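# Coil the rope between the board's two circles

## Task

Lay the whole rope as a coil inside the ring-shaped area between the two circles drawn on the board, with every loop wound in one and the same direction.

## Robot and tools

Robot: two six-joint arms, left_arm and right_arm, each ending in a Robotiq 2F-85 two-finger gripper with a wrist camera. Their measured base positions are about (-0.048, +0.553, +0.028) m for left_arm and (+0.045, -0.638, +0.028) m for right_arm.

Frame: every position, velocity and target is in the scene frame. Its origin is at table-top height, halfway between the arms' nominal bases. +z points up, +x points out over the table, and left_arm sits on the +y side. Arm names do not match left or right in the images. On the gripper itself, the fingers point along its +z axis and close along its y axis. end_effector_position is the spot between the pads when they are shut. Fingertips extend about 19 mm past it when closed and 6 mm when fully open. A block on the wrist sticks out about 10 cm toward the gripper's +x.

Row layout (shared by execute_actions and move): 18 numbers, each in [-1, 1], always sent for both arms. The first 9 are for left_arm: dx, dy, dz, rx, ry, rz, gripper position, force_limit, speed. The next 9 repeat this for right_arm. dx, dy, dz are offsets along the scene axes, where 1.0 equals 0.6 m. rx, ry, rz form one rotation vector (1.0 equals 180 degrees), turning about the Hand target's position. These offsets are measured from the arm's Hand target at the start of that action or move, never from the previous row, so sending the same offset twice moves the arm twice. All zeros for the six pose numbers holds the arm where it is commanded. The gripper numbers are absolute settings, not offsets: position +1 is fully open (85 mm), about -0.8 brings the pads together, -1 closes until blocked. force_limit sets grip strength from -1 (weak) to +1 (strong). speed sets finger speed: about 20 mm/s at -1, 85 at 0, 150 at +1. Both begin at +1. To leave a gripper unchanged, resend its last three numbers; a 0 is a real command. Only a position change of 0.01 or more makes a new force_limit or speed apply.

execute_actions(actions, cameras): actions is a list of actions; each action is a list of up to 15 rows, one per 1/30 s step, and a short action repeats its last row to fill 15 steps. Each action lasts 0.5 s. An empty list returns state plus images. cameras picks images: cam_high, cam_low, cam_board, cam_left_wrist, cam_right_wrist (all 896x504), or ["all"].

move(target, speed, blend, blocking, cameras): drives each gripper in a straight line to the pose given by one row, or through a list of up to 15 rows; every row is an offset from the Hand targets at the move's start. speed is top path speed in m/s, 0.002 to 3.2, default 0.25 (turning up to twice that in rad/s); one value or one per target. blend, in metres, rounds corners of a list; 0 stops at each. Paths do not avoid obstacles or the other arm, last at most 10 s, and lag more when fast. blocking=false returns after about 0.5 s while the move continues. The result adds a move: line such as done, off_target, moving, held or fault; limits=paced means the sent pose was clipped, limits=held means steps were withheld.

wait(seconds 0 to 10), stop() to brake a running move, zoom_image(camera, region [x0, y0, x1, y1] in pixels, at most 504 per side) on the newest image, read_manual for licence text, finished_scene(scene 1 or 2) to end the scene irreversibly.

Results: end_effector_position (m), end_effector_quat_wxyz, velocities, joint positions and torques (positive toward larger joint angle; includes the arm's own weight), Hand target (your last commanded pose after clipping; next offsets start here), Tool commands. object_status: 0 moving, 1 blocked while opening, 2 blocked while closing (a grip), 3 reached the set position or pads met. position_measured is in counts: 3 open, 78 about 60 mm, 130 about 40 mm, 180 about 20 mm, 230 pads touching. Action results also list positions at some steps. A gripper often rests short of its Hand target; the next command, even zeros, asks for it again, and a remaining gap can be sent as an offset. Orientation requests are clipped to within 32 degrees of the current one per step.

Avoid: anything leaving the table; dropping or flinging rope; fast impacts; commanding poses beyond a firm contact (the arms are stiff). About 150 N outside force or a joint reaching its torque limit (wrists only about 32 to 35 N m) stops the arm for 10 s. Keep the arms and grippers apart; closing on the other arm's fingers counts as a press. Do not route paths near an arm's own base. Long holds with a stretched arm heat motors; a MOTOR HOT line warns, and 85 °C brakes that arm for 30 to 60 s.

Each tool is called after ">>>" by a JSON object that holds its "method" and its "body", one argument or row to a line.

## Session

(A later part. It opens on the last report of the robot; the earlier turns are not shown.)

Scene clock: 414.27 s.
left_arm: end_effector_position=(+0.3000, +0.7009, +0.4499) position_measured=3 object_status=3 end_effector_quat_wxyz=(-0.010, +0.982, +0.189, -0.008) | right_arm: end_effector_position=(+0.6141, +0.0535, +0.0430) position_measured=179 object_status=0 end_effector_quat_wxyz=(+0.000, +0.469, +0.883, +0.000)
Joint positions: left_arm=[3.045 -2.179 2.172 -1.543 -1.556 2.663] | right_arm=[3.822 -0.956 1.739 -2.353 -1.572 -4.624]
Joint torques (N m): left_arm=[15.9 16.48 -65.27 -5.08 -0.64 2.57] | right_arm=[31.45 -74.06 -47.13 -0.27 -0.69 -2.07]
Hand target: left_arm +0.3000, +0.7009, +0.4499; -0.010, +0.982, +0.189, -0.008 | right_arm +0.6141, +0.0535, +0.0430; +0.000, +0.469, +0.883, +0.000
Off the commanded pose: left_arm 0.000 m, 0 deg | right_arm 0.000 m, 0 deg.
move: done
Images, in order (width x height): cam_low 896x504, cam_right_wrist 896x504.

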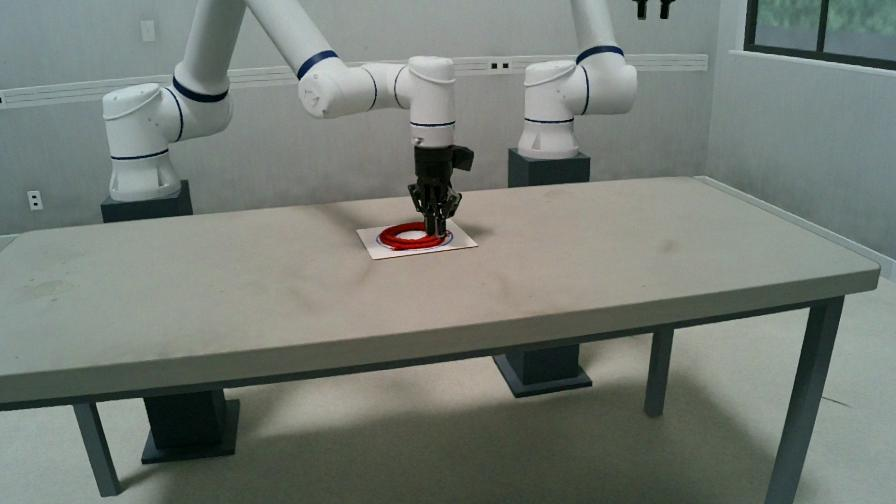

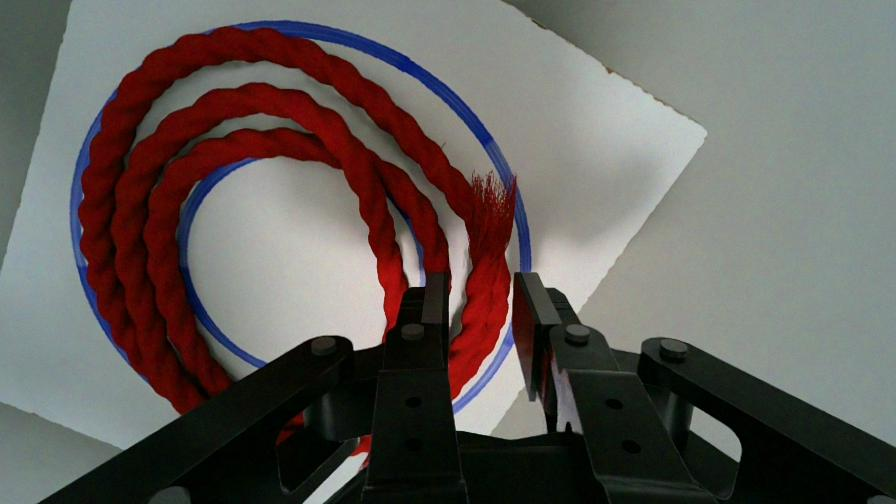

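>>> {"method": "move", "body": {
  "target": [
    [0,0,0,0,0,0,1,1,1,0,0,0.1,0,0,0,-0.4,-0.8,-1],
    [0,0,0,0,0,0,1,1,1,-0.0713,-0.0743,0.345,0,0,0,-0.4,-0.8,-1]
  ],
  "speed": [0.06,0.15],
  "blend": [0.01,0],
  "cameras": ["cam_board","cam_right_wrist"]
}}

>>> {"method": "zoom_image", "body": {
  "camera": "cam_board",
  "region": [330, 180, 570, 380]
}}

>>> {"method": "zoom_image", "body": {
  "camera": "cam_right_wrist",
  "region": [310, 20, 590, 280]
}}

Scene clock: 418.70 s.
left_arm: end_effector_position=(+0.3000, +0.7009, +0.4499) position_measured=3 object_status=3 end_effector_quat_wxyz=(-0.010, +0.982, +0.189, -0.008) | right_arm: end_effector_position=(+0.5714, +0.0090, +0.2498) position_measured=179 object_status=3 end_effector_quat_wxyz=(+0.000, +0.469, +0.883, +0.000)
Joint positions: left_arm=[3.045 -2.179 2.172 -1.543 -1.556 2.663] | right_arm=[3.813 -1.245 1.75 -2.076 -1.572 -4.633]
Joint torques (N m): left_arm=[16.48 17.35 -63.85 -4.96 -0.39 2.49] | right_arm=[-17.21 -94.94 -39.78 -0.36 0.05 -2.11]
Hand target: left_arm +0.3000, +0.7009, +0.4499; -0.010, +0.982, +0.189, -0.008 | right_arm +0.5714, +0.0089, +0.2500; +0.000, +0.469, +0.883, +0.000
Off the commanded pose: left_arm 0.000 m, 0 deg | right_arm 0.000 m, 0 deg.
move: done
Images, in order (width x height): cam_board 896x504, cam_right_wrist 896x504.

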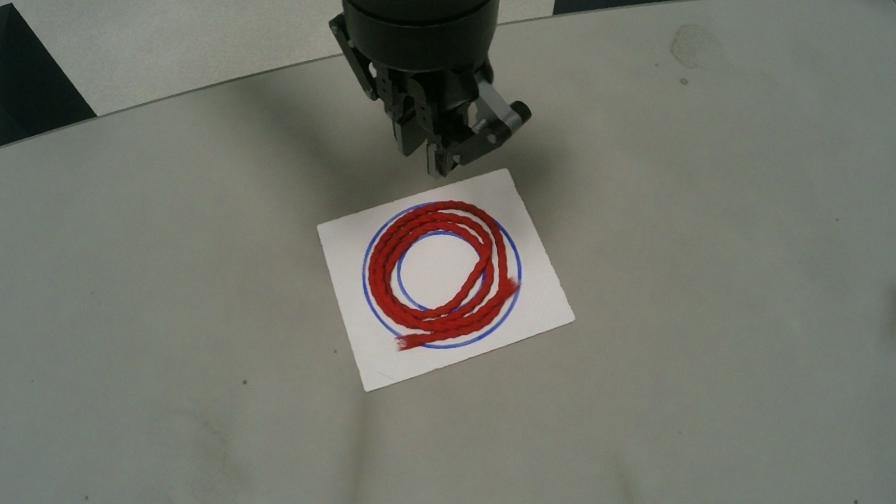

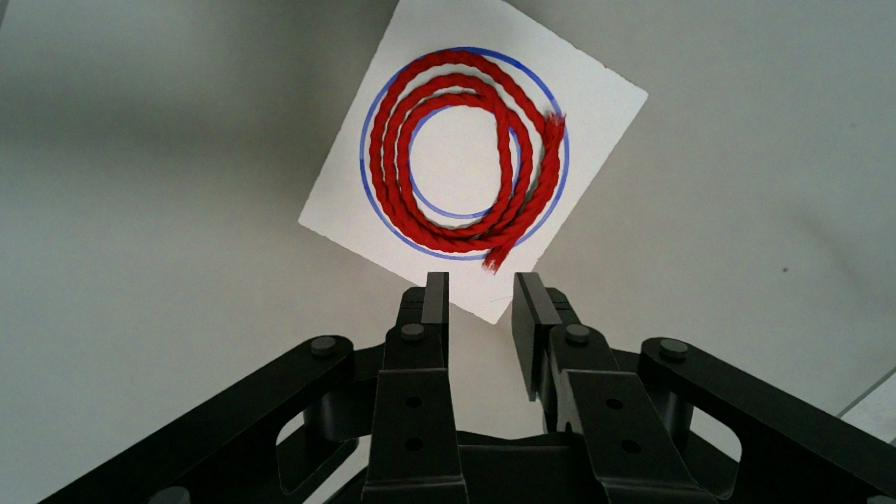

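Scaled by 2.100 from the camera's 896x504 image, which has a finer 1280x720 frame.

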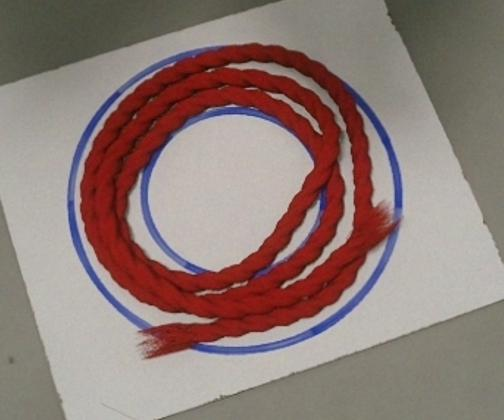

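Scaled by 1.800 from the camera's 896x504 image, which has a finer 1280x720 frame.

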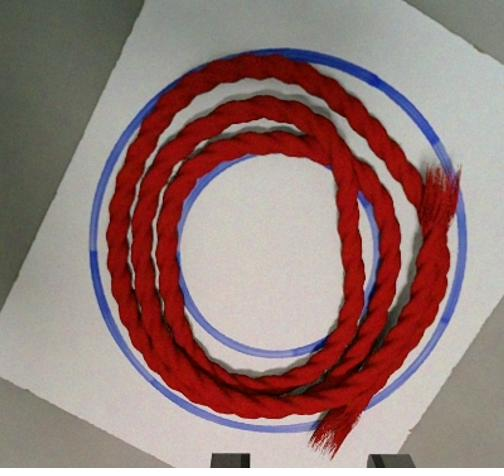

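>>> {"method": "move", "body": {
  "target": [
    [0,0,0,0,0,0,1,1,1,-0.0207,0.0133,-0.2667,0,0,0,-0.82,-0.8,-0.5],
    [0,0,0,0,0,0,1,1,1,-0.0207,0.0133,-0.3633,0,0,0,-0.82,-0.8,-0.5],
    [0,0,0,0,0,0,1,1,1,0.0305,0.0478,-0.3633,0,0,0,-0.82,-0.8,-0.5],
    [0,0,0,0,0,0,1,1,1,0.0015,0.0283,-0.3633,0,0,0,-0.82,-0.8,-0.5]
  ],
  "speed": [0.15,0.08,0.02,0.05],
  "cameras": ["cam_board","cam_right_wrist"]
}}

>>> {"method": "zoom_image", "body": {
  "camera": "cam_right_wrist",
  "region": [0, 0, 504, 504]
}}

Scene clock: 438.07 s.
left_arm: end_effector_position=(+0.3000, +0.7009, +0.4499) position_measured=3 object_status=3 end_effector_quat_wxyz=(-0.010, +0.982, +0.189, -0.008) | right_arm: end_effector_position=(+0.5723, +0.0260, +0.0320) position_measured=231 object_status=3 end_effector_quat_wxyz=(+0.000, +0.469, +0.883, +0.000)
Joint positions: left_arm=[3.045 -2.179 2.172 -1.543 -1.556 2.663] | right_arm=[3.828 -0.998 1.846 -2.419 -1.572 -4.618]
Joint torques (N m): left_arm=[17.67 18.39 -65.06 -5.16 -0.48 2.45] | right_arm=[31.56 -106.18 -28.6 -13.94 0.8 0.59]
Hand target: left_arm +0.3000, +0.7009, +0.4499; -0.010, +0.982, +0.189, -0.008 | right_arm +0.5723, +0.0259, +0.0320; +0.000, +0.469, +0.883, +0.000
Off the commanded pose: left_arm 0.000 m, 0 deg | right_arm 0.000 m, 0 deg.
move: done
Images, in order (width x height): cam_board 896x504, cam_right_wrist 896x504.

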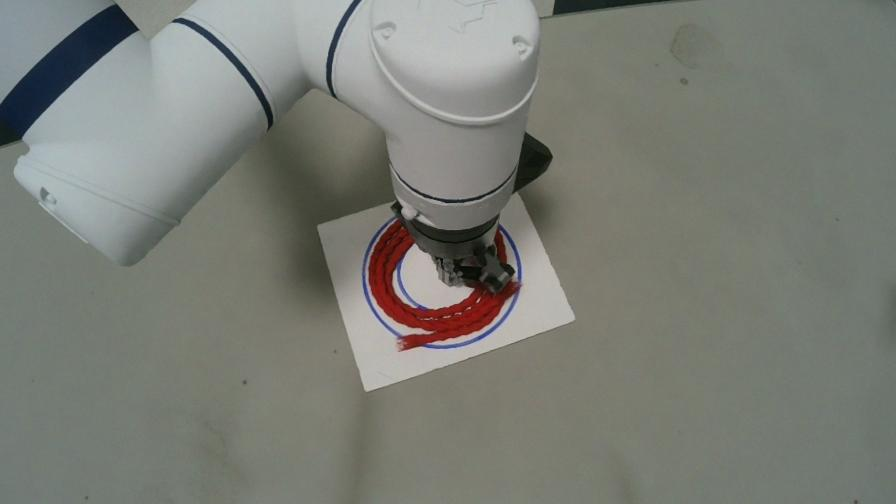

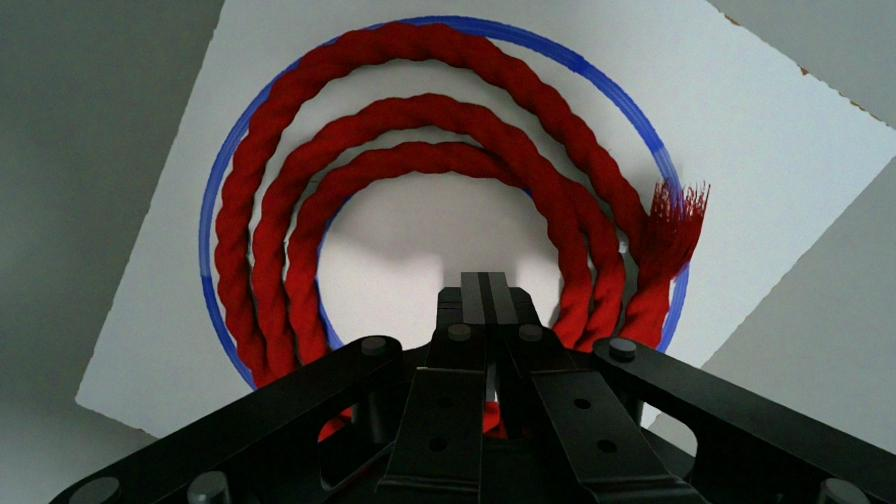

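Scaled by 1.000.

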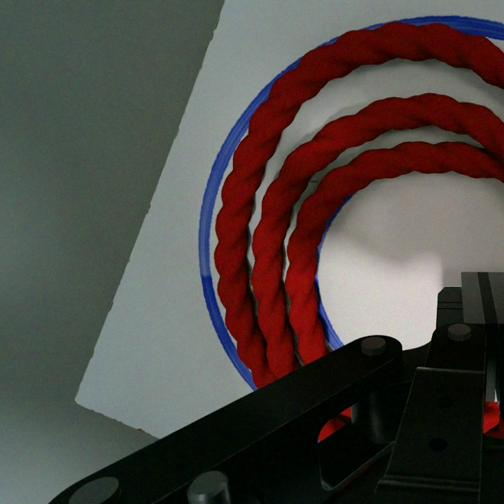

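>>> {"method": "move", "body": {
  "target": [
    [0,0,0,0,0,0,1,1,1,0.0380,0.0257,0,0,0,0,-0.82,-0.8,-0.5],
    [0,0,0,0,0,0,1,1,1,0.0100,0.0040,0,0,0,0,-0.82,-0.8,-0.5],
    [0,0,0,0,0,0,1,1,1,0.00583,-0.00583,0,0,0,-0.1333,-0.82,-0.8,-0.5],
    [0,0,0,0,0,0,1,1,1,0.0437,0.0008,0,0,0,-0.1333,-0.82,-0.8,-0.5],
    [0,0,0,0,0,0,1,1,1,0.00583,-0.00583,0,0,0,-0.1333,-0.82,-0.8,-0.5]
  ],
  "speed": [0.02,0.05,0.15,0.02,0.05],
  "cameras": ["cam_right_wrist"]
}}

Scene clock: 452.20 s.
left_arm: end_effector_position=(+0.3000, +0.7009, +0.4499) position_measured=3 object_status=3 end_effector_quat_wxyz=(-0.010, +0.982, +0.189, -0.008) | right_arm: end_effector_position=(+0.5759, +0.0224, +0.0320) position_measured=231 object_status=3 end_effector_quat_wxyz=(+0.000, +0.642, +0.766, +0.000)
Joint positions: left_arm=[3.045 -2.179 2.172 -1.543 -1.556 2.663] | right_arm=[3.822 -0.999 1.847 -2.419 -1.572 -4.205]
Joint torques (N m): left_arm=[16.71 16.55 -64.93 -4.83 -0.5 2.65] | right_arm=[29.59 -105.95 -29 -13.99 1.07 1.68]
Hand target: left_arm +0.3000, +0.7009, +0.4499; -0.010, +0.982, +0.189, -0.008 | right_arm +0.5758, +0.0224, +0.0320; +0.000, +0.642, +0.766, +0.000
Off the commanded pose: left_arm 0.000 m, 0 deg | right_arm 0.000 m, 0 deg.
move: done
Images, in order (width x height): cam_right_wrist 896x504.

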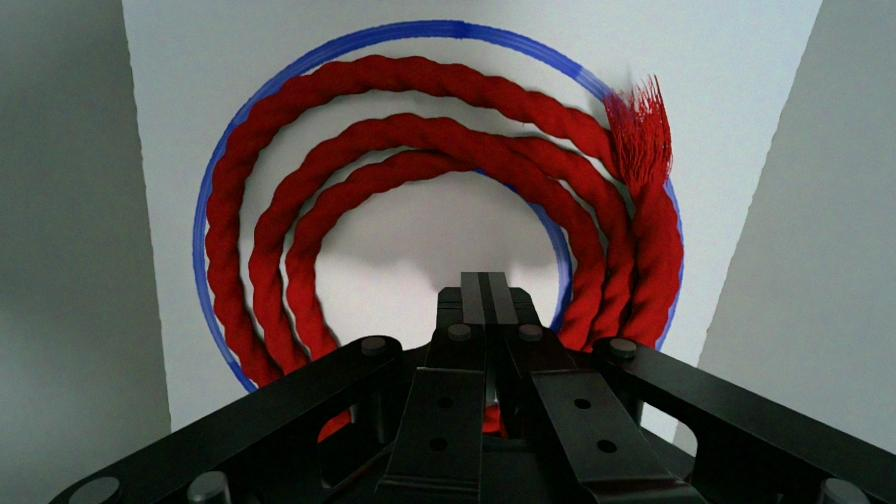

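>>> {"method": "move", "body": {
  "target": [
    [0,0,0,0,0,0,1,1,1,-0.0525,-0.0093,0,0,0,0,-0.82,-0.8,-0.5],
    [0,0,0,0,0,0,1,1,1,-0.0853,-0.0150,0,0,0,0,-0.82,-0.8,-0.5],
    [0,0,0,0,0,0,1,1,1,-0.0197,-0.0035,0,0,0,0,-0.82,-0.8,-0.5],
    [0,0,0,0,0,0,1,1,1,-0.0197,-0.0035,0,0,0,0.2667,-0.82,-0.8,-0.5],
    [0,0,0,0,0,0,1,1,1,0.0112,0.0460,0,0,0,0.2667,-0.82,-0.8,-0.5],
    [0,0,0,0,0,0,1,1,1,-0.0197,-0.0035,0,0,0,0.2667,-0.82,-0.8,-0.5]
  ],
  "speed": [0.08,0.02,0.08,0.2,0.025,0.08],
  "cameras": ["cam_right_wrist"]
}}

Scene clock: 465.40 s.
left_arm: end_effector_position=(+0.3000, +0.7009, +0.4499) position_measured=3 object_status=3 end_effector_quat_wxyz=(-0.010, +0.982, +0.189, -0.008) | right_arm: end_effector_position=(+0.5640, +0.0204, +0.0320) position_measured=231 object_status=3 end_effector_quat_wxyz=(+0.000, +0.275, +0.961, +0.000)
Joint positions: left_arm=[3.045 -2.179 2.172 -1.543 -1.556 2.663] | right_arm=[3.83 -1.009 1.867 -2.429 -1.572 -5.035]
Joint torques (N m): left_arm=[17.28 17.56 -63.84 -5.3 -0.1 2.43] | right_arm=[-17.13 -101.84 -29.56 -14 1.51 -2.14]
Hand target: left_arm +0.3000, +0.7009, +0.4499; -0.010, +0.982, +0.189, -0.008 | right_arm +0.5639, +0.0203, +0.0320; +0.000, +0.275, +0.961, +0.000
Off the commanded pose: left_arm 0.000 m, 0 deg | right_arm 0.000 m, 0 deg.
move: done
Images, in order (width x height): cam_right_wrist 896x504.

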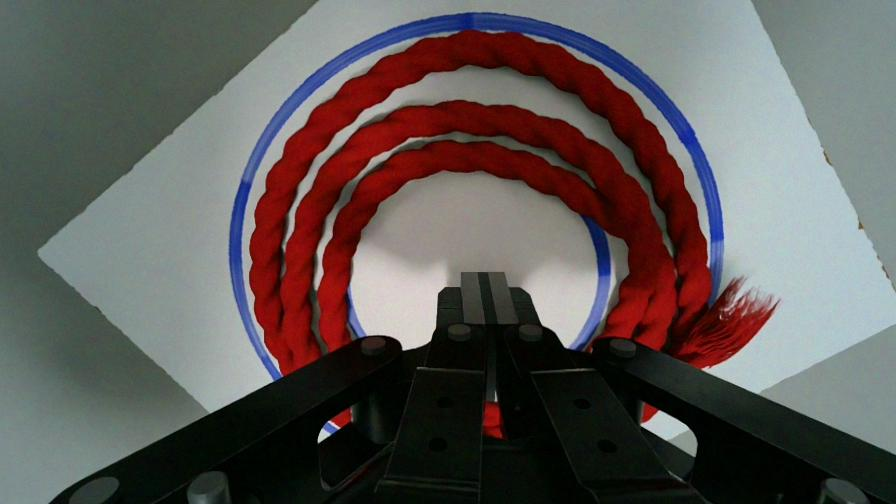

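>>> {"method": "move", "body": {
  "target": [
    [0,0,0,0,0,0,1,1,1,-0.0424,-0.0265,0,0,0,-0.1444,-0.82,-0.8,-0.5],
    [0,0,0,0,0,0,1,1,1,-0.0580,-0.0362,0,0,0,-0.1444,-0.82,-0.8,-0.5],
    [0,0,0,0,0,0,1,1,1,-0.0283,-0.0177,0,0,0,-0.1444,-0.82,-0.8,-0.5],
    [0,0,0,0,0,0,1,1,1,-0.0492,-0.0087,0,0,0,-0.2667,-0.82,-0.8,-0.5],
    [0,0,0,0,0,0,1,1,1,-0.0689,-0.0122,0,0,0,-0.2667,-0.82,-0.8,-0.5],
    [0,0,0,0,0,0,1,1,1,-0.0328,-0.0058,0,0,0,-0.2667,-0.82,-0.8,-0.5],
    [0,0,0,0,0,0,1,1,1,-0.0485,0.0121,0,0,0,-0.4,-0.82,-0.8,-0.5],
    [0,0,0,0,0,0,1,1,1,-0.0679,0.0169,0,0,0,-0.4,-0.82,-0.8,-0.5],
    [0,0,0,0,0,0,1,1,1,-0.0323,0.0081,0,0,0,-0.4,-0.82,-0.8,-0.5]
  ],
  "speed": [0.2,0.02,0.08,0.2,0.02,0.08,0.2,0.02,0.08]
}}

>>> {"method": "execute_actions", "body": {
  "actions": [],
  "cameras": ["cam_right_wrist"]
}}

Scene clock: 478.47 s.
left_arm: end_effector_position=(+0.3000, +0.7009, +0.4499) position_measured=3 object_status=3 end_effector_quat_wxyz=(-0.010, +0.982, +0.189, -0.008) | right_arm: end_effector_position=(+0.5444, +0.0252, +0.0320) position_measured=231 object_status=3 end_effector_quat_wxyz=(+0.000, +0.788, +0.616, +0.000)
Joint positions: left_arm=[3.045 -2.179 2.172 -1.543 -1.556 2.663] | right_arm=[3.849 -1.018 1.884 -2.435 -1.571 -3.759]
Joint torques (N m): left_arm=[16.94 17.42 -65.45 -5.2 -0.32 2.75] | right_arm=[-17.6 -67.44 -44.25 -0.58 0.7 -2.13]
Hand target: left_arm +0.3000, +0.7009, +0.4499; -0.010, +0.982, +0.189, -0.008 | right_arm +0.5446, +0.0252, +0.0320; +0.000, +0.788, +0.616, +0.000
Off the commanded pose: left_arm 0.000 m, 0 deg | right_arm 0.000 m, 0 deg.
move: done

Scene clock: 478.47 s.
left_arm: end_effector_position=(+0.3000, +0.7009, +0.4499) position_measured=3 object_status=3 end_effector_quat_wxyz=(-0.010, +0.982, +0.189, -0.008) | right_arm: end_effector_position=(+0.5444, +0.0252, +0.0320) position_measured=231 object_status=3 end_effector_quat_wxyz=(+0.000, +0.788, +0.616, +0.000)
Joint positions: left_arm=[3.045 -2.179 2.172 -1.543 -1.556 2.663] | right_arm=[3.849 -1.018 1.884 -2.435 -1.571 -3.759]
Joint velocities: within noise
Joint torques (N m): left_arm=[16.94 17.42 -65.45 -5.2 -0.32 2.75] | right_arm=[-17.6 -67.44 -44.25 -0.58 0.7 -2.13]
Hand target: left_arm +0.3000, +0.7009, +0.4499; -0.010, +0.982, +0.189, -0.008 | right_arm +0.5446, +0.0252, +0.0320; +0.000, +0.788, +0.616, +0.000
Tool commands: left_gripper/position=+1.0 left_gripper/force_limit=+1.0 left_gripper/speed=+1.0 right_gripper/position=-0.82 right_gripper/force_limit=-0.8 right_gripper/speed=-0.5
Off the commanded pose: left_arm 0.000 m, 0 deg | right_arm 0.000 m, 0 deg.
Images, in order (width x height): cam_right_wrist 896x504.

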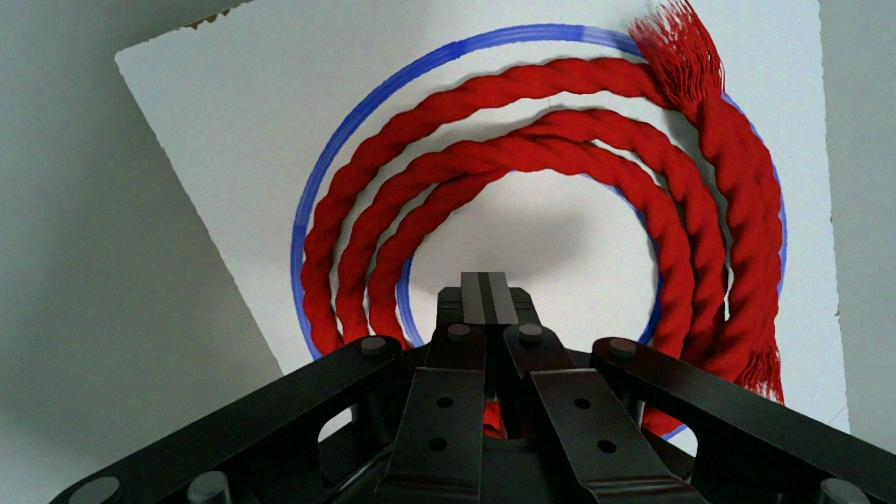

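>>> {"method": "move", "body": {
  "target": [
    [0,0,0,0,0,0,1,1,1,-0.0070,0.0227,0,0,0,-0.1333,-0.82,-0.8,-0.5],
    [0,0,0,0,0,0,1,1,1,-0.0228,0.0350,0,0,0,-0.1333,-0.82,-0.8,-0.5],
    [0,0,0,0,0,0,1,1,1,0.0060,0.0123,0,0,0,-0.1333,-0.82,-0.8,-0.5],
    [0,0,0,0,0,0,1,1,1,0.0088,0.0360,0,0,0,-0.2667,-0.82,-0.8,-0.5],
    [0,0,0,0,0,0,1,1,1,0.0003,0.0522,0,0,0,-0.2667,-0.82,-0.8,-0.5],
    [0,0,0,0,0,0,1,1,1,0.0167,0.0213,0,0,0,-0.2667,-0.82,-0.8,-0.5],
    [0,0,0,0,0,0,1,1,1,0.0280,0.0417,0,0,0,-0.3944,-0.82,-0.8,-0.5],
    [0,0,0,0,0,0,1,1,1,0.0265,0.0582,0,0,0,-0.3944,-0.82,-0.8,-0.5],
    [0,0,0,0,0,0,1,1,1,0.0302,0.0167,0,0,0,-0.3944,-0.82,-0.8,-0.5]
  ],
  "speed": [0.2,0.02,0.08,0.2,0.02,0.08,0.2,0.02,0.08]
}}

>>> {"method": "execute_actions", "body": {
  "actions": [],
  "cameras": ["cam_right_wrist", "cam_board", "cam_high"]
}}

Scene clock: 492.97 s.
left_arm: end_effector_position=(+0.3000, +0.7009, +0.4499) position_measured=3 object_status=3 end_effector_quat_wxyz=(-0.010, +0.982, +0.189, -0.008) | right_arm: end_effector_position=(+0.5627, +0.0353, +0.0320) position_measured=231 object_status=3 end_effector_quat_wxyz=(+0.000, +0.999, +0.044, -0.001)
Joint positions: left_arm=[3.045 -2.179 2.172 -1.543 -1.556 2.663] | right_arm=[3.844 -0.996 1.843 -2.417 -1.57 -2.525]
Joint torques (N m): left_arm=[13.33 18.86 -63.93 -4.53 -0.12 2.25] | right_arm=[-17.57 -105.62 -29.77 -14.3 2.37 -2.05]
Hand target: left_arm +0.3000, +0.7009, +0.4499; -0.010, +0.982, +0.189, -0.008 | right_arm +0.5627, +0.0352, +0.0320; +0.000, +0.999, +0.044, -0.001
Off the commanded pose: left_arm 0.000 m, 0 deg | right_arm 0.000 m, 0 deg.
move: done

Scene clock: 492.97 s.
left_arm: end_effector_position=(+0.3000, +0.7009, +0.4499) position_measured=3 object_status=3 end_effector_quat_wxyz=(-0.010, +0.982, +0.189, -0.008) | right_arm: end_effector_position=(+0.5627, +0.0353, +0.0320) position_measured=231 object_status=3 end_effector_quat_wxyz=(+0.000, +0.999, +0.044, -0.001)
Joint positions: left_arm=[3.045 -2.179 2.172 -1.543 -1.556 2.663] | right_arm=[3.844 -0.996 1.843 -2.417 -1.57 -2.525]
Joint velocities: within noise
Joint torques (N m): left_arm=[13.33 18.86 -63.93 -4.53 -0.12 2.25] | right_arm=[-17.57 -105.62 -29.77 -14.3 2.37 -2.05]
Hand target: left_arm +0.3000, +0.7009, +0.4499; -0.010, +0.982, +0.189, -0.008 | right_arm +0.5627, +0.0352, +0.0320; +0.000, +0.999, +0.044, -0.001
Tool commands: left_gripper/position=+1.0 left_gripper/force_limit=+1.0 left_gripper/speed=+1.0 right_gripper/position=-0.82 right_gripper/force_limit=-0.8 right_gripper/speed=-0.5
Off the commanded pose: left_arm 0.000 m, 0 deg | right_arm 0.000 m, 0 deg.
Images, in order (width x height): cam_high 896x504, cam_board 896x504, cam_right_wrist 896x504.

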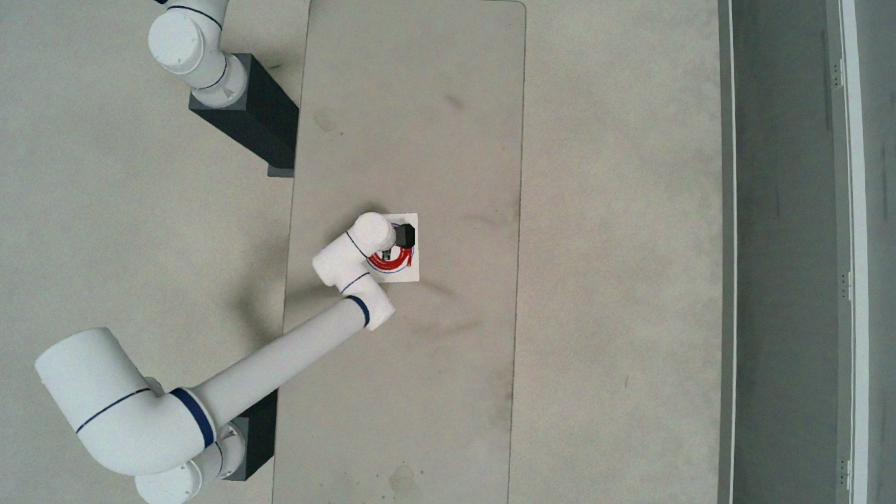

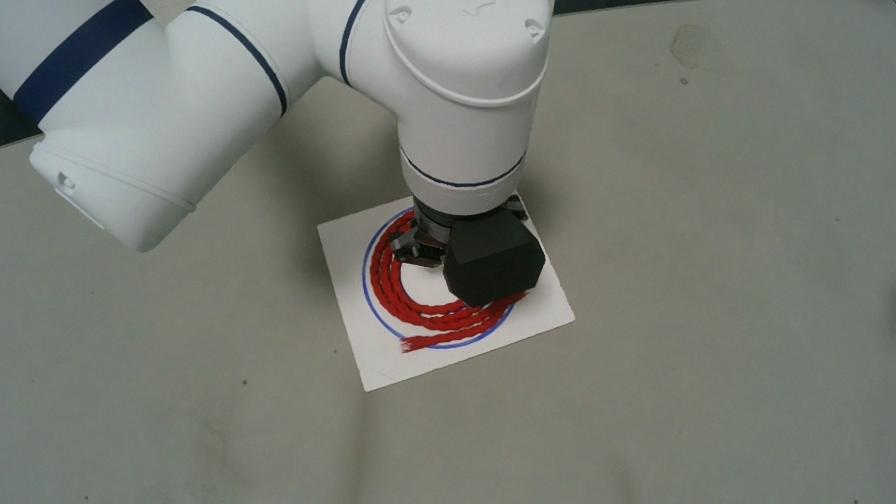

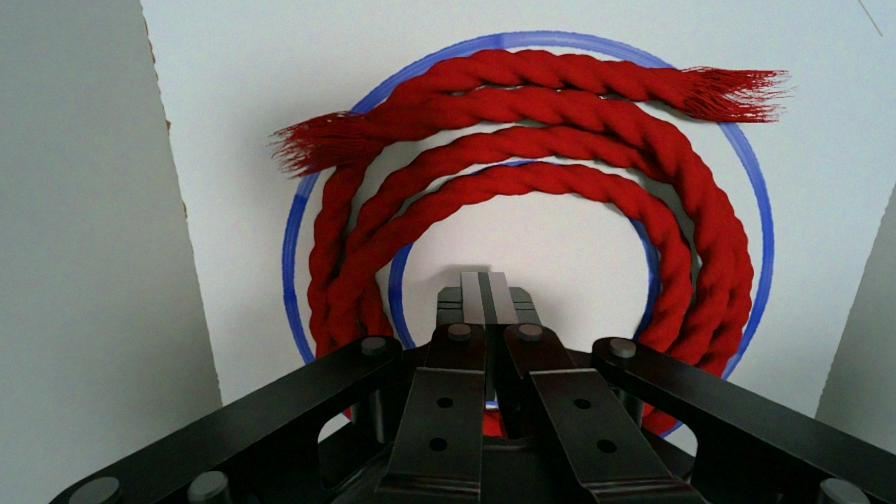

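>>> {"method": "move", "body": {
  "target": [
    [0,0,0,0,0,0,1,1,1,0.0323,-0.0390,0,0,0,0.3333,-0.82,-0.8,-0.5],
    [0,0,0,0,0,0,1,1,1,0.0595,-0.0517,0,0,0,0.3333,-0.82,-0.8,-0.5],
    [0,0,0,0,0,0,1,1,1,0.0323,-0.0390,0,0,0,0.3333,-0.82,-0.8,-0.5],
    [0,0,0,0,0,0,1,1,1,0.0355,-0.0248,0,0,0,0.4722,-0.82,-0.8,-0.5],
    [0,0,0,0,0,0,1,1,1,0.0638,-0.0248,0,0,0,0.4722,-0.82,-0.8,-0.5],
    [0,0,0,0,0,0,1,1,1,0.0355,-0.0248,0,0,0,0.4722,-0.82,-0.8,-0.5]
  ],
  "speed": [0.3,0.02,0.08,0.3,0.02,0.08]
}}

>>> {"method": "move", "body": {
  "target": [
    [0,0,0,0,0,0,1,1,1,-0.0028,0.0135,0,0,0,0.1333,-0.82,-0.8,-0.5],
    [0,0,0,0,0,0,1,1,1,0.0230,0.0250,0,0,0,0.1333,-0.82,-0.8,-0.5],
    [0,0,0,0,0,0,1,1,1,-0.0028,0.0135,0,0,0,0.1333,-0.82,-0.8,-0.5],
    [0,0,0,0,0,0,1,1,1,-0.0110,0.0248,0,0,0,0.2667,-0.82,-0.8,-0.5],
    [0,0,0,0,0,0,1,1,1,0.0080,0.0458,0,0,0,0.2667,-0.82,-0.8,-0.5],
    [0,0,0,0,0,0,1,1,1,-0.0110,0.0248,0,0,0,0.2667,-0.82,-0.8,-0.5]
  ],
  "speed": [0.3,0.02,0.08,0.3,0.02,0.08],
  "cameras": ["cam_right_wrist"]
}}

Scene clock: 517.00 s.
left_arm: end_effector_position=(+0.3000, +0.7009, +0.4499) position_measured=3 object_status=3 end_effector_quat_wxyz=(-0.010, +0.982, +0.189, -0.008) | right_arm: end_effector_position=(+0.5841, +0.0203, +0.0320) position_measured=231 object_status=3 end_effector_quat_wxyz=(+0.000, +0.707, +0.708, +0.000)
Joint positions: left_arm=[3.045 -2.179 2.172 -1.543 -1.556 2.663] | right_arm=[3.814 -0.994 1.839 -2.415 -1.571 -4.039]
Joint torques (N m): left_arm=[14.74 15.74 -63.17 -5.2 -0.7 2.23] | right_arm=[30.81 -104.88 -28.17 -13.99 2.23 0.75]
Hand target: left_arm +0.3000, +0.7009, +0.4499; -0.010, +0.982, +0.189, -0.008 | right_arm +0.5840, +0.0203, +0.0320; +0.000, +0.707, +0.708, +0.000
Off the commanded pose: left_arm 0.000 m, 0 deg | right_arm 0.000 m, 0 deg.
move: done

Scene clock: 522.40 s.
left_arm: end_effector_position=(+0.3000, +0.7009, +0.4499) position_measured=3 object_status=3 end_effector_quat_wxyz=(-0.010, +0.982, +0.189, -0.008) | right_arm: end_effector_position=(+0.5774, +0.0353, +0.0320) position_measured=231 object_status=3 end_effector_quat_wxyz=(+0.000, +0.358, +0.934, +0.000)
Joint positions: left_arm=[3.045 -2.179 2.172 -1.543 -1.556 2.663] | right_arm=[3.833 -0.986 1.824 -2.409 -1.572 -4.858]
Joint torques (N m): left_arm=[15.01 18.52 -62.97 -5.18 -0.52 2.13] | right_arm=[-16.64 -105.86 -28.83 -14.24 1.09 -2.07]
Hand target: left_arm +0.3000, +0.7009, +0.4499; -0.010, +0.982, +0.189, -0.008 | right_arm +0.5774, +0.0352, +0.0320; +0.000, +0.358, +0.934, +0.000
Off the commanded pose: left_arm 0.000 m, 0 deg | right_arm 0.000 m, 0 deg.
move: done
Images, in order (width x height): cam_right_wrist 896x504.

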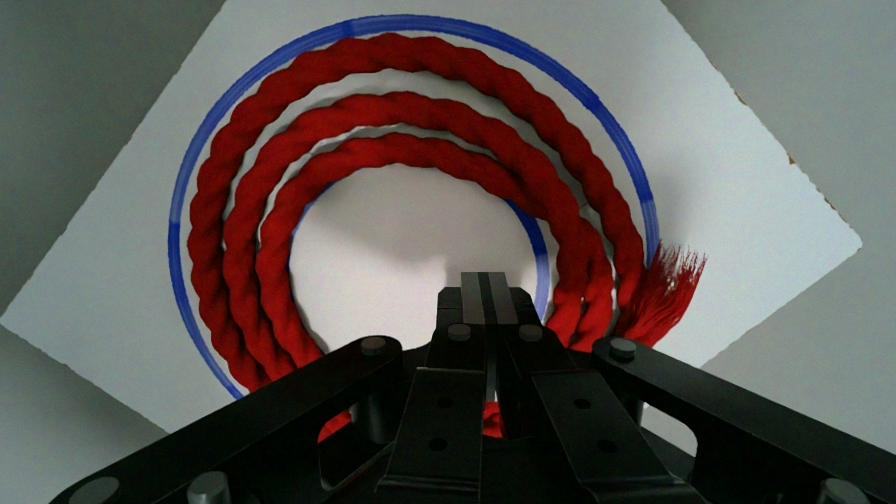

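>>> {"method": "move", "body": {
  "target": [
    [0,0,0,0,0,0,1,1,1,0,0,0.08,0,0,0,-0.82,-0.8,-0.5],
    [0,0,0,0,0,0,1,1,1,-0.005,-0.0405,0.3633,0,0,0,-0.82,-0.8,-0.5]
  ],
  "speed": [0.15,0.2],
  "blend": [0.02,0],
  "cameras": ["cam_right_wrist", "cam_board"]
}}

>>> {"method": "zoom_image", "body": {
  "camera": "cam_right_wrist",
  "region": [310, 20, 590, 280]
}}

Scene clock: 526.77 s.
left_arm: end_effector_position=(+0.3000, +0.7009, +0.4499) position_measured=3 object_status=3 end_effector_quat_wxyz=(-0.010, +0.982, +0.189, -0.008) | right_arm: end_effector_position=(+0.5744, +0.0109, +0.2498) position_measured=231 object_status=3 end_effector_quat_wxyz=(+0.000, +0.358, +0.934, +0.000)
Joint positions: left_arm=[3.045 -2.179 2.172 -1.543 -1.556 2.663] | right_arm=[3.813 -1.24 1.743 -2.074 -1.572 -4.878]
Joint torques (N m): left_arm=[14.92 17.3 -63.95 -5.32 -0.43 2.09] | right_arm=[-16.65 -94.54 -54.62 -0.47 0.91 -2.02]
Hand target: left_arm +0.3000, +0.7009, +0.4499; -0.010, +0.982, +0.189, -0.008 | right_arm +0.5744, +0.0109, +0.2500; +0.000, +0.358, +0.934, +0.000
Off the commanded pose: left_arm 0.000 m, 0 deg | right_arm 0.000 m, 0 deg.
move: done
Images, in order (width x height): cam_board 896x504, cam_right_wrist 896x504.

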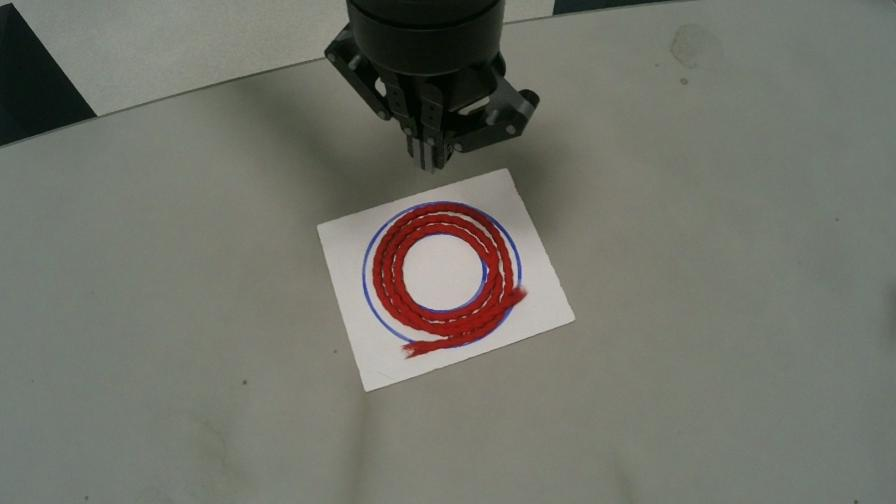

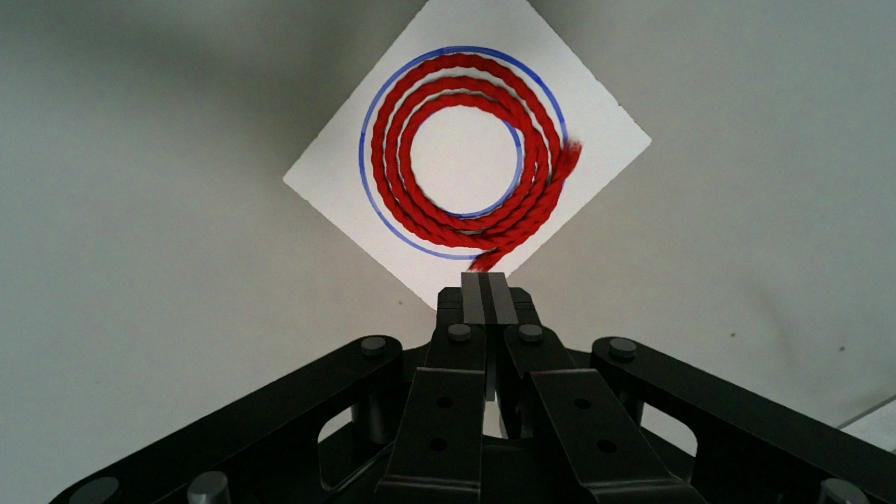

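Scaled by 1.800 from the camera's 896x504 image, which has a finer 1280x720 frame.

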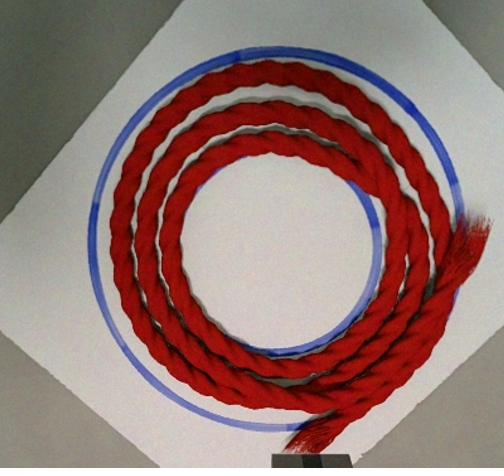

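>>> {"method": "zoom_image", "body": {
  "camera": "cam_right_wrist",
  "region": [450, 130, 600, 280]
}}

>>> {"method": "zoom_image", "body": {
  "camera": "cam_right_wrist",
  "region": [350, 80, 500, 230]
}}

Scaled by 3.360 from the camera's 896x504 image, which has a finer 1280x720 frame.

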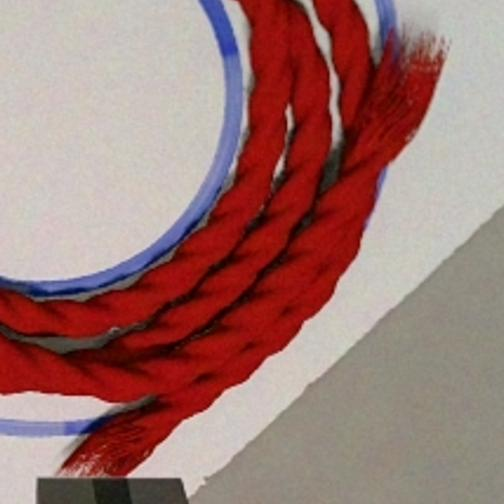

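Scaled by 3.360 from the camera's 896x504 image, which has a finer 1280x720 frame.

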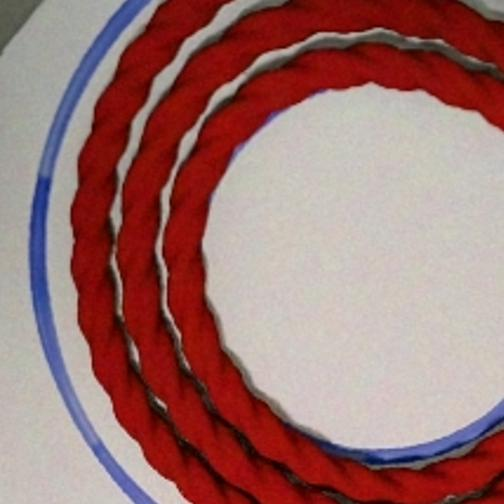

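>>> {"method": "move", "body": {
  "target": [
    [0,0,0,0,0,0,1,1,1,-0.0173,0.0157,-0.2833,0,0,0.3167,-0.82,-0.8,-0.5],
    [0,0,0,0,0,0,1,1,1,-0.0173,0.0157,-0.3633,0,0,0.3167,-0.82,-0.8,-0.5],
    [0,0,0,0,0,0,1,1,1,0.0008,-0.0520,-0.3633,0,0,0.3167,-0.82,-0.8,-0.5],
    [0,0,0,0,0,0,1,1,1,-0.0087,-0.0165,-0.3633,0,0,0.3167,-0.82,-0.8,-0.5],
    [0,0,0,0,0,0,1,1,1,-0.0248,-0.0168,-0.3633,0,0,0.1611,-0.82,-0.8,-0.5],
    [0,0,0,0,0,0,1,1,1,-0.0331,-0.0525,-0.3633,0,0,0.1611,-0.82,-0.8,-0.5],
    [0,0,0,0,0,0,1,1,1,-0.0248,-0.0168,-0.3633,0,0,0.1611,-0.82,-0.8,-0.5]
  ],
  "speed": [0.25,0.1,0.03,0.08,0.25,0.025,0.08]
}}

>>> {"method": "move", "body": {
  "target": [
    [0,0,0,0,0,0,1,1,1,-0.0148,0.0077,0,0,0,-0.1611,-0.82,-0.8,-0.5],
    [0,0,0,0,0,0,1,1,1,-0.0398,-0.0202,0,0,0,-0.1611,-0.82,-0.8,-0.5],
    [0,0,0,0,0,0,1,1,1,-0.0148,0.0077,0,0,0,-0.1611,-0.82,-0.8,-0.5],
    [0,0,0,0,0,0,1,1,1,-0.0238,0.0212,0,0,0,-0.3167,-0.82,-0.8,-0.5],
    [0,0,0,0,0,0,1,1,1,-0.0591,0.0084,0,0,0,-0.3167,-0.82,-0.8,-0.5],
    [0,0,0,0,0,0,1,1,1,-0.0238,0.0212,0,0,0,-0.3167,-0.82,-0.8,-0.5]
  ],
  "speed": [0.25,0.025,0.08,0.25,0.025,0.08]
}}

Scene clock: 557.00 s.
left_arm: end_effector_position=(+0.3000, +0.7009, +0.4499) position_measured=3 object_status=3 end_effector_quat_wxyz=(-0.010, +0.982, +0.189, -0.008) | right_arm: end_effector_position=(+0.5595, +0.0007, +0.0320) position_measured=231 object_status=3 end_effector_quat_wxyz=(+0.001, +0.113, +0.994, +0.000)
Joint positions: left_arm=[3.045 -2.179 2.172 -1.543 -1.556 2.663] | right_arm=[3.814 -1.03 1.906 -2.448 -1.572 -5.383]
Joint torques (N m): left_arm=[17.25 16.57 -64.01 -4.94 -0.06 2.45] | right_arm=[31.02 -66.17 -44.37 -0.56 1.98 1.65]
Hand target: left_arm +0.3000, +0.7009, +0.4499; -0.010, +0.982, +0.189, -0.008 | right_arm +0.5595, +0.0008, +0.0320; +0.001, +0.113, +0.994, +0.000
Off the commanded pose: left_arm 0.000 m, 0 deg | right_arm 0.000 m, 0 deg.
move: done

Scene clock: 563.27 s.
left_arm: end_effector_position=(+0.3000, +0.7009, +0.4499) position_measured=3 object_status=3 end_effector_quat_wxyz=(-0.010, +0.982, +0.189, -0.008) | right_arm: end_effector_position=(+0.5451, +0.0135, +0.0320) position_measured=231 object_status=3 end_effector_quat_wxyz=(+0.000, +0.573, +0.819, +0.000)
Joint positions: left_arm=[3.045 -2.179 2.172 -1.543 -1.556 2.663] | right_arm=[3.838 -1.028 1.903 -2.445 -1.572 -4.364]
Joint torques (N m): left_arm=[19.11 15.24 -63.74 -5.5 -0.79 1.76] | right_arm=[-16.4 -64.57 -44.9 -0.3 0.07 -1.21]
Hand target: left_arm +0.3000, +0.7009, +0.4499; -0.010, +0.982, +0.189, -0.008 | right_arm +0.5452, +0.0135, +0.0320; +0.000, +0.573, +0.819, +0.000
Off the commanded pose: left_arm 0.000 m, 0 deg | right_arm 0.000 m, 0 deg.
move: done

>>> {"method": "move", "body": {
  "target": [
    [0,0,0,0,0,0,1,1,1,-0.0017,0.0160,0,0,0,-0.1556,-0.82,-0.8,-0.5],
    [0,0,0,0,0,0,1,1,1,-0.0388,0.0212,0,0,0,-0.1556,-0.82,-0.8,-0.5],
    [0,0,0,0,0,0,1,1,1,-0.0017,0.0160,0,0,0,-0.1556,-0.82,-0.8,-0.5],
    [0,0,0,0,0,0,1,1,1,0.0040,0.0305,0,0,0,-0.3056,-0.82,-0.8,-0.5],
    [0,0,0,0,0,0,1,1,1,-0.0267,0.0520,0,0,0,-0.3056,-0.82,-0.8,-0.5],
    [0,0,0,0,0,0,1,1,1,0.0040,0.0305,0,0,0,-0.3056,-0.82,-0.8,-0.5],
    [0,0,0,0,0,0,1,1,1,0.0157,0.0408,0,0,0,-0.4556,-0.82,-0.8,-0.5],
    [0,0,0,0,0,0,1,1,1,-0.0018,0.0738,0,0,0,-0.4556,-0.82,-0.8,-0.5],
    [0,0,0,0,0,0,1,1,1,0.0157,0.0408,0,0,0,-0.4556,-0.82,-0.8,-0.5]
  ],
  "speed": [0.25,0.025,0.08,0.25,0.025,0.08,0.25,0.025,0.08],
  "cameras": ["cam_right_wrist"]
}}

Scene clock: 576.37 s.
left_arm: end_effector_position=(+0.3000, +0.7009, +0.4499) position_measured=3 object_status=3 end_effector_quat_wxyz=(-0.010, +0.982, +0.189, -0.008) | right_arm: end_effector_position=(+0.5546, +0.0382, +0.0320) position_measured=231 object_status=3 end_effector_quat_wxyz=(+0.000, +0.970, +0.242, -0.001)
Joint positions: left_arm=[3.045 -2.179 2.172 -1.543 -1.556 2.663] | right_arm=[3.853 -0.999 1.849 -2.419 -1.57 -2.918]
Joint torques (N m): left_arm=[15.65 14.85 -63.47 -4.72 -0.32 2.3] | right_arm=[-14.91 -104.92 -28.82 -14.33 1.12 -1.58]
Hand target: left_arm +0.3000, +0.7009, +0.4499; -0.010, +0.982, +0.189, -0.008 | right_arm +0.5546, +0.0380, +0.0320; +0.000, +0.970, +0.242, -0.001
Off the commanded pose: left_arm 0.000 m, 0 deg | right_arm 0.000 m, 0 deg.
move: done
Images, in order (width x height): cam_right_wrist 896x504.

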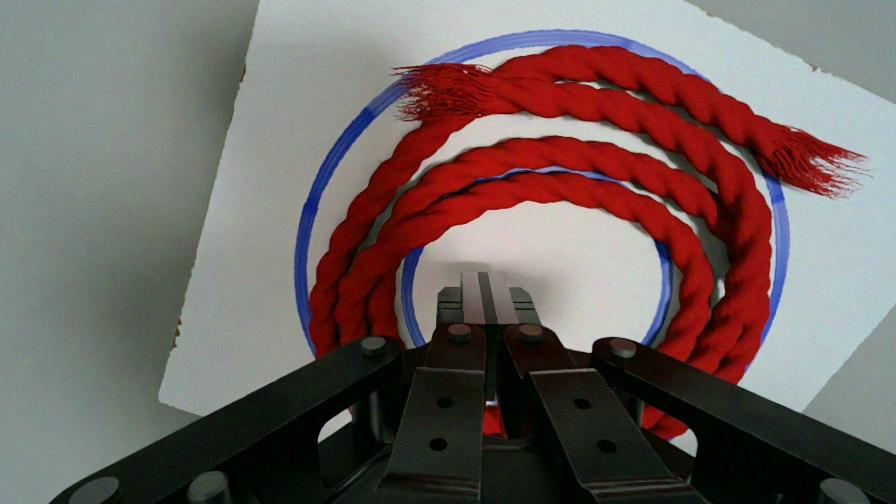

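>>> {"method": "move", "body": {
  "target": [
    [0,0,0,0,0,0,1,1,1,0.0445,-0.0462,0,0,0,0.1778,-0.82,-0.8,-0.5],
    [0,0,0,0,0,0,1,1,1,0.0763,-0.0645,0,0,0,0.1778,-0.82,-0.8,-0.5],
    [0,0,0,0,0,0,1,1,1,0.0445,-0.0462,0,0,0,0.1778,-0.82,-0.8,-0.5],
    [0,0,0,0,0,0,1,1,1,0.0488,-0.0323,0,0,0,0.3167,-0.82,-0.8,-0.5],
    [0,0,0,0,0,0,1,1,1,0.0853,-0.0357,0,0,0,0.3167,-0.82,-0.8,-0.5],
    [0,0,0,0,0,0,1,1,1,0.0488,-0.0323,0,0,0,0.3167,-0.82,-0.8,-0.5],
    [0,0,0,0,0,0,1,1,1,0.0470,-0.0182,0,0,0,0.4556,-0.82,-0.8,-0.5],
    [0,0,0,0,0,0,1,1,1,0.0815,-0.0055,0,0,0,0.4556,-0.82,-0.8,-0.5],
    [0,0,0,0,0,0,1,1,1,0.0470,-0.0182,0,0,0,0.4556,-0.82,-0.8,-0.5]
  ],
  "speed": [0.25,0.025,0.08,0.25,0.025,0.08,0.25,0.025,0.08]
}}

>>> {"method": "move", "body": {
  "target": [
    [0,0,0,0,0,0,1,1,1,-0.0078,0.0122,0,0,0,0.1389,-0.82,-0.8,-0.5],
    [0,0,0,0,0,0,1,1,1,0.0182,0.0382,0,0,0,0.1389,-0.82,-0.8,-0.5],
    [0,0,0,0,0,0,1,1,1,-0.0078,0.0122,0,0,0,0.1389,-0.82,-0.8,-0.5],
    [0,0,0,0,0,0,1,1,1,-0.0200,0.0200,0,0,0,0.2778,-0.82,-0.8,-0.5],
    [0,0,0,0,0,0,1,1,1,-0.0073,0.0545,0,0,0,0.2778,-0.82,-0.8,-0.5],
    [0,0,0,0,0,0,1,1,1,-0.0200,0.0200,0,0,0,0.2778,-0.82,-0.8,-0.5]
  ],
  "speed": [0.25,0.025,0.08,0.25,0.025,0.08],
  "cameras": ["cam_right_wrist"]
}}

Scene clock: 593.67 s.
left_arm: end_effector_position=(+0.3000, +0.7009, +0.4499) position_measured=3 object_status=3 end_effector_quat_wxyz=(-0.010, +0.982, +0.189, -0.008) | right_arm: end_effector_position=(+0.5830, +0.0271, +0.0320) position_measured=231 object_status=3 end_effector_quat_wxyz=(+0.000, +0.573, +0.819, +0.000)
Joint positions: left_arm=[3.045 -2.179 2.172 -1.543 -1.556 2.663] | right_arm=[3.821 -0.989 1.83 -2.411 -1.572 -4.381]
Joint torques (N m): left_arm=[17.38 16.37 -63.68 -5.01 -0.44 2.11] | right_arm=[32.23 -106.77 -28.19 -14.57 2.47 0.68]
Hand target: left_arm +0.3000, +0.7009, +0.4499; -0.010, +0.982, +0.189, -0.008 | right_arm +0.5828, +0.0271, +0.0320; +0.000, +0.573, +0.819, +0.000
Off the commanded pose: left_arm 0.000 m, 0 deg | right_arm 0.000 m, 0 deg.
move: done

Scene clock: 599.67 s.
left_arm: end_effector_position=(+0.3000, +0.7009, +0.4499) position_measured=3 object_status=3 end_effector_quat_wxyz=(-0.010, +0.982, +0.189, -0.008) | right_arm: end_effector_position=(+0.5709, +0.0392, +0.0320) position_measured=231 object_status=3 end_effector_quat_wxyz=(+0.001, +0.173, +0.985, +0.000)
Joint positions: left_arm=[3.045 -2.179 2.172 -1.543 -1.556 2.663] | right_arm=[3.842 -0.987 1.826 -2.41 -1.572 -5.233]
Joint torques (N m): left_arm=[16.88 15.6 -63.08 -4.68 -0.2 2.36] | right_arm=[-17.95 -107.16 -28.72 -14.1 0.31 -2.19]
Hand target: left_arm +0.3000, +0.7009, +0.4499; -0.010, +0.982, +0.189, -0.008 | right_arm +0.5708, +0.0391, +0.0320; +0.001, +0.173, +0.985, +0.000
Off the commanded pose: left_arm 0.000 m, 0 deg | right_arm 0.000 m, 0 deg.
move: done
Images, in order (width x height): cam_right_wrist 896x504.

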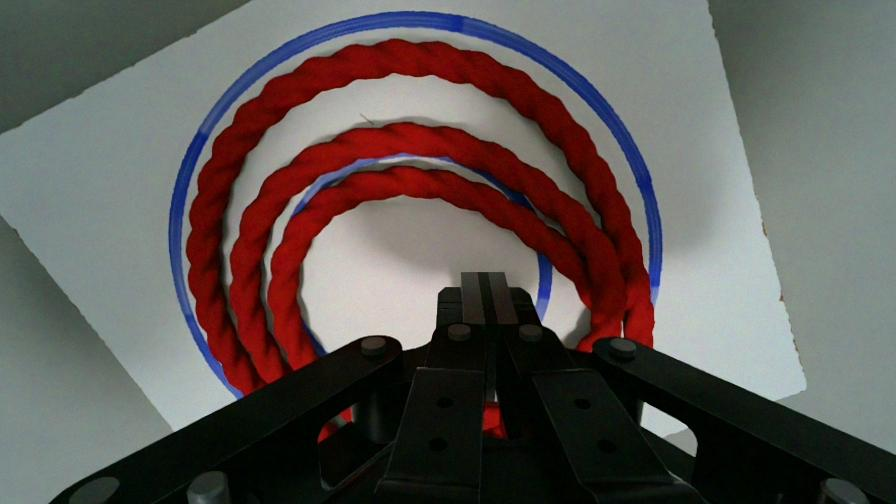

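>>> {"method": "move", "body": {
  "target": [
    [0,0,0,0,0,0,1,1,1,0,0,0.08,0,0,0,-0.82,-0.8,-0.5],
    [0,0,0,0,0,0,1,1,1,0.0106,-0.0392,0.3633,0,0,0,-0.82,-0.8,-0.5]
  ],
  "speed": [0.15,0.2],
  "blend": [0.02,0],
  "cameras": ["cam_right_wrist"]
}}

>>> {"method": "zoom_image", "body": {
  "camera": "cam_right_wrist",
  "region": [330, 20, 590, 280]
}}

Scene clock: 617.20 s.
left_arm: end_effector_position=(+0.3000, +0.7009, +0.4499) position_measured=3 object_status=3 end_effector_quat_wxyz=(-0.010, +0.982, +0.189, -0.008) | right_arm: end_effector_position=(+0.5772, +0.0156, +0.2498) position_measured=231 object_status=3 end_effector_quat_wxyz=(+0.000, +0.173, +0.985, +0.000)
Joint positions: left_arm=[3.045 -2.179 2.172 -1.543 -1.556 2.663] | right_arm=[3.815 -1.232 1.732 -2.071 -1.572 -5.26]
Joint torques (N m): left_arm=[18.58 14.49 -63.08 -4.56 -0.32 2.36] | right_arm=[-17.88 -96.29 -55.97 -0.44 0.93 -2.12]
Hand target: left_arm +0.3000, +0.7009, +0.4499; -0.010, +0.982, +0.189, -0.008 | right_arm +0.5772, +0.0156, +0.2500; +0.001, +0.173, +0.985, +0.000
Off the commanded pose: left_arm 0.000 m, 0 deg | right_arm 0.000 m, 0 deg.
move: done
Images, in order (width x height): cam_right_wrist 896x504.

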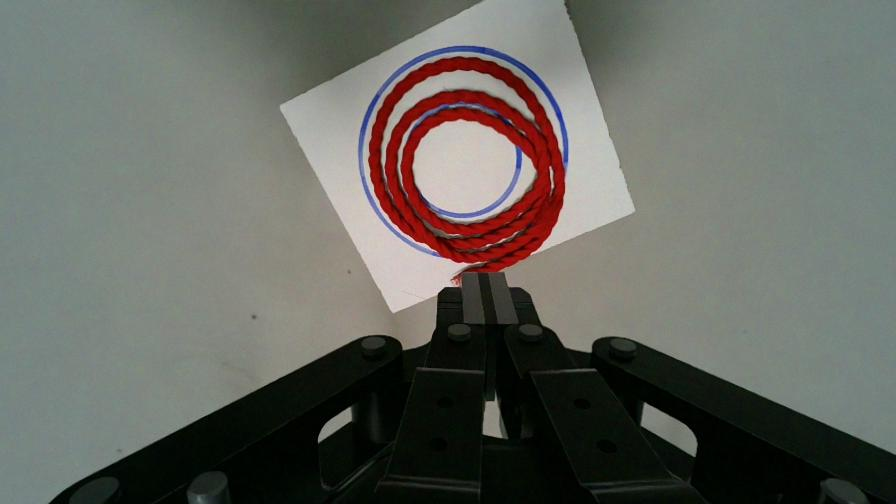

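Scaled by 1.938 from the camera's 896x504 image, which has a finer 1280x720 frame.

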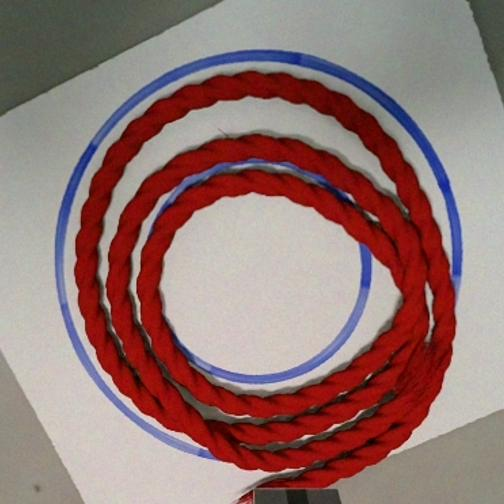

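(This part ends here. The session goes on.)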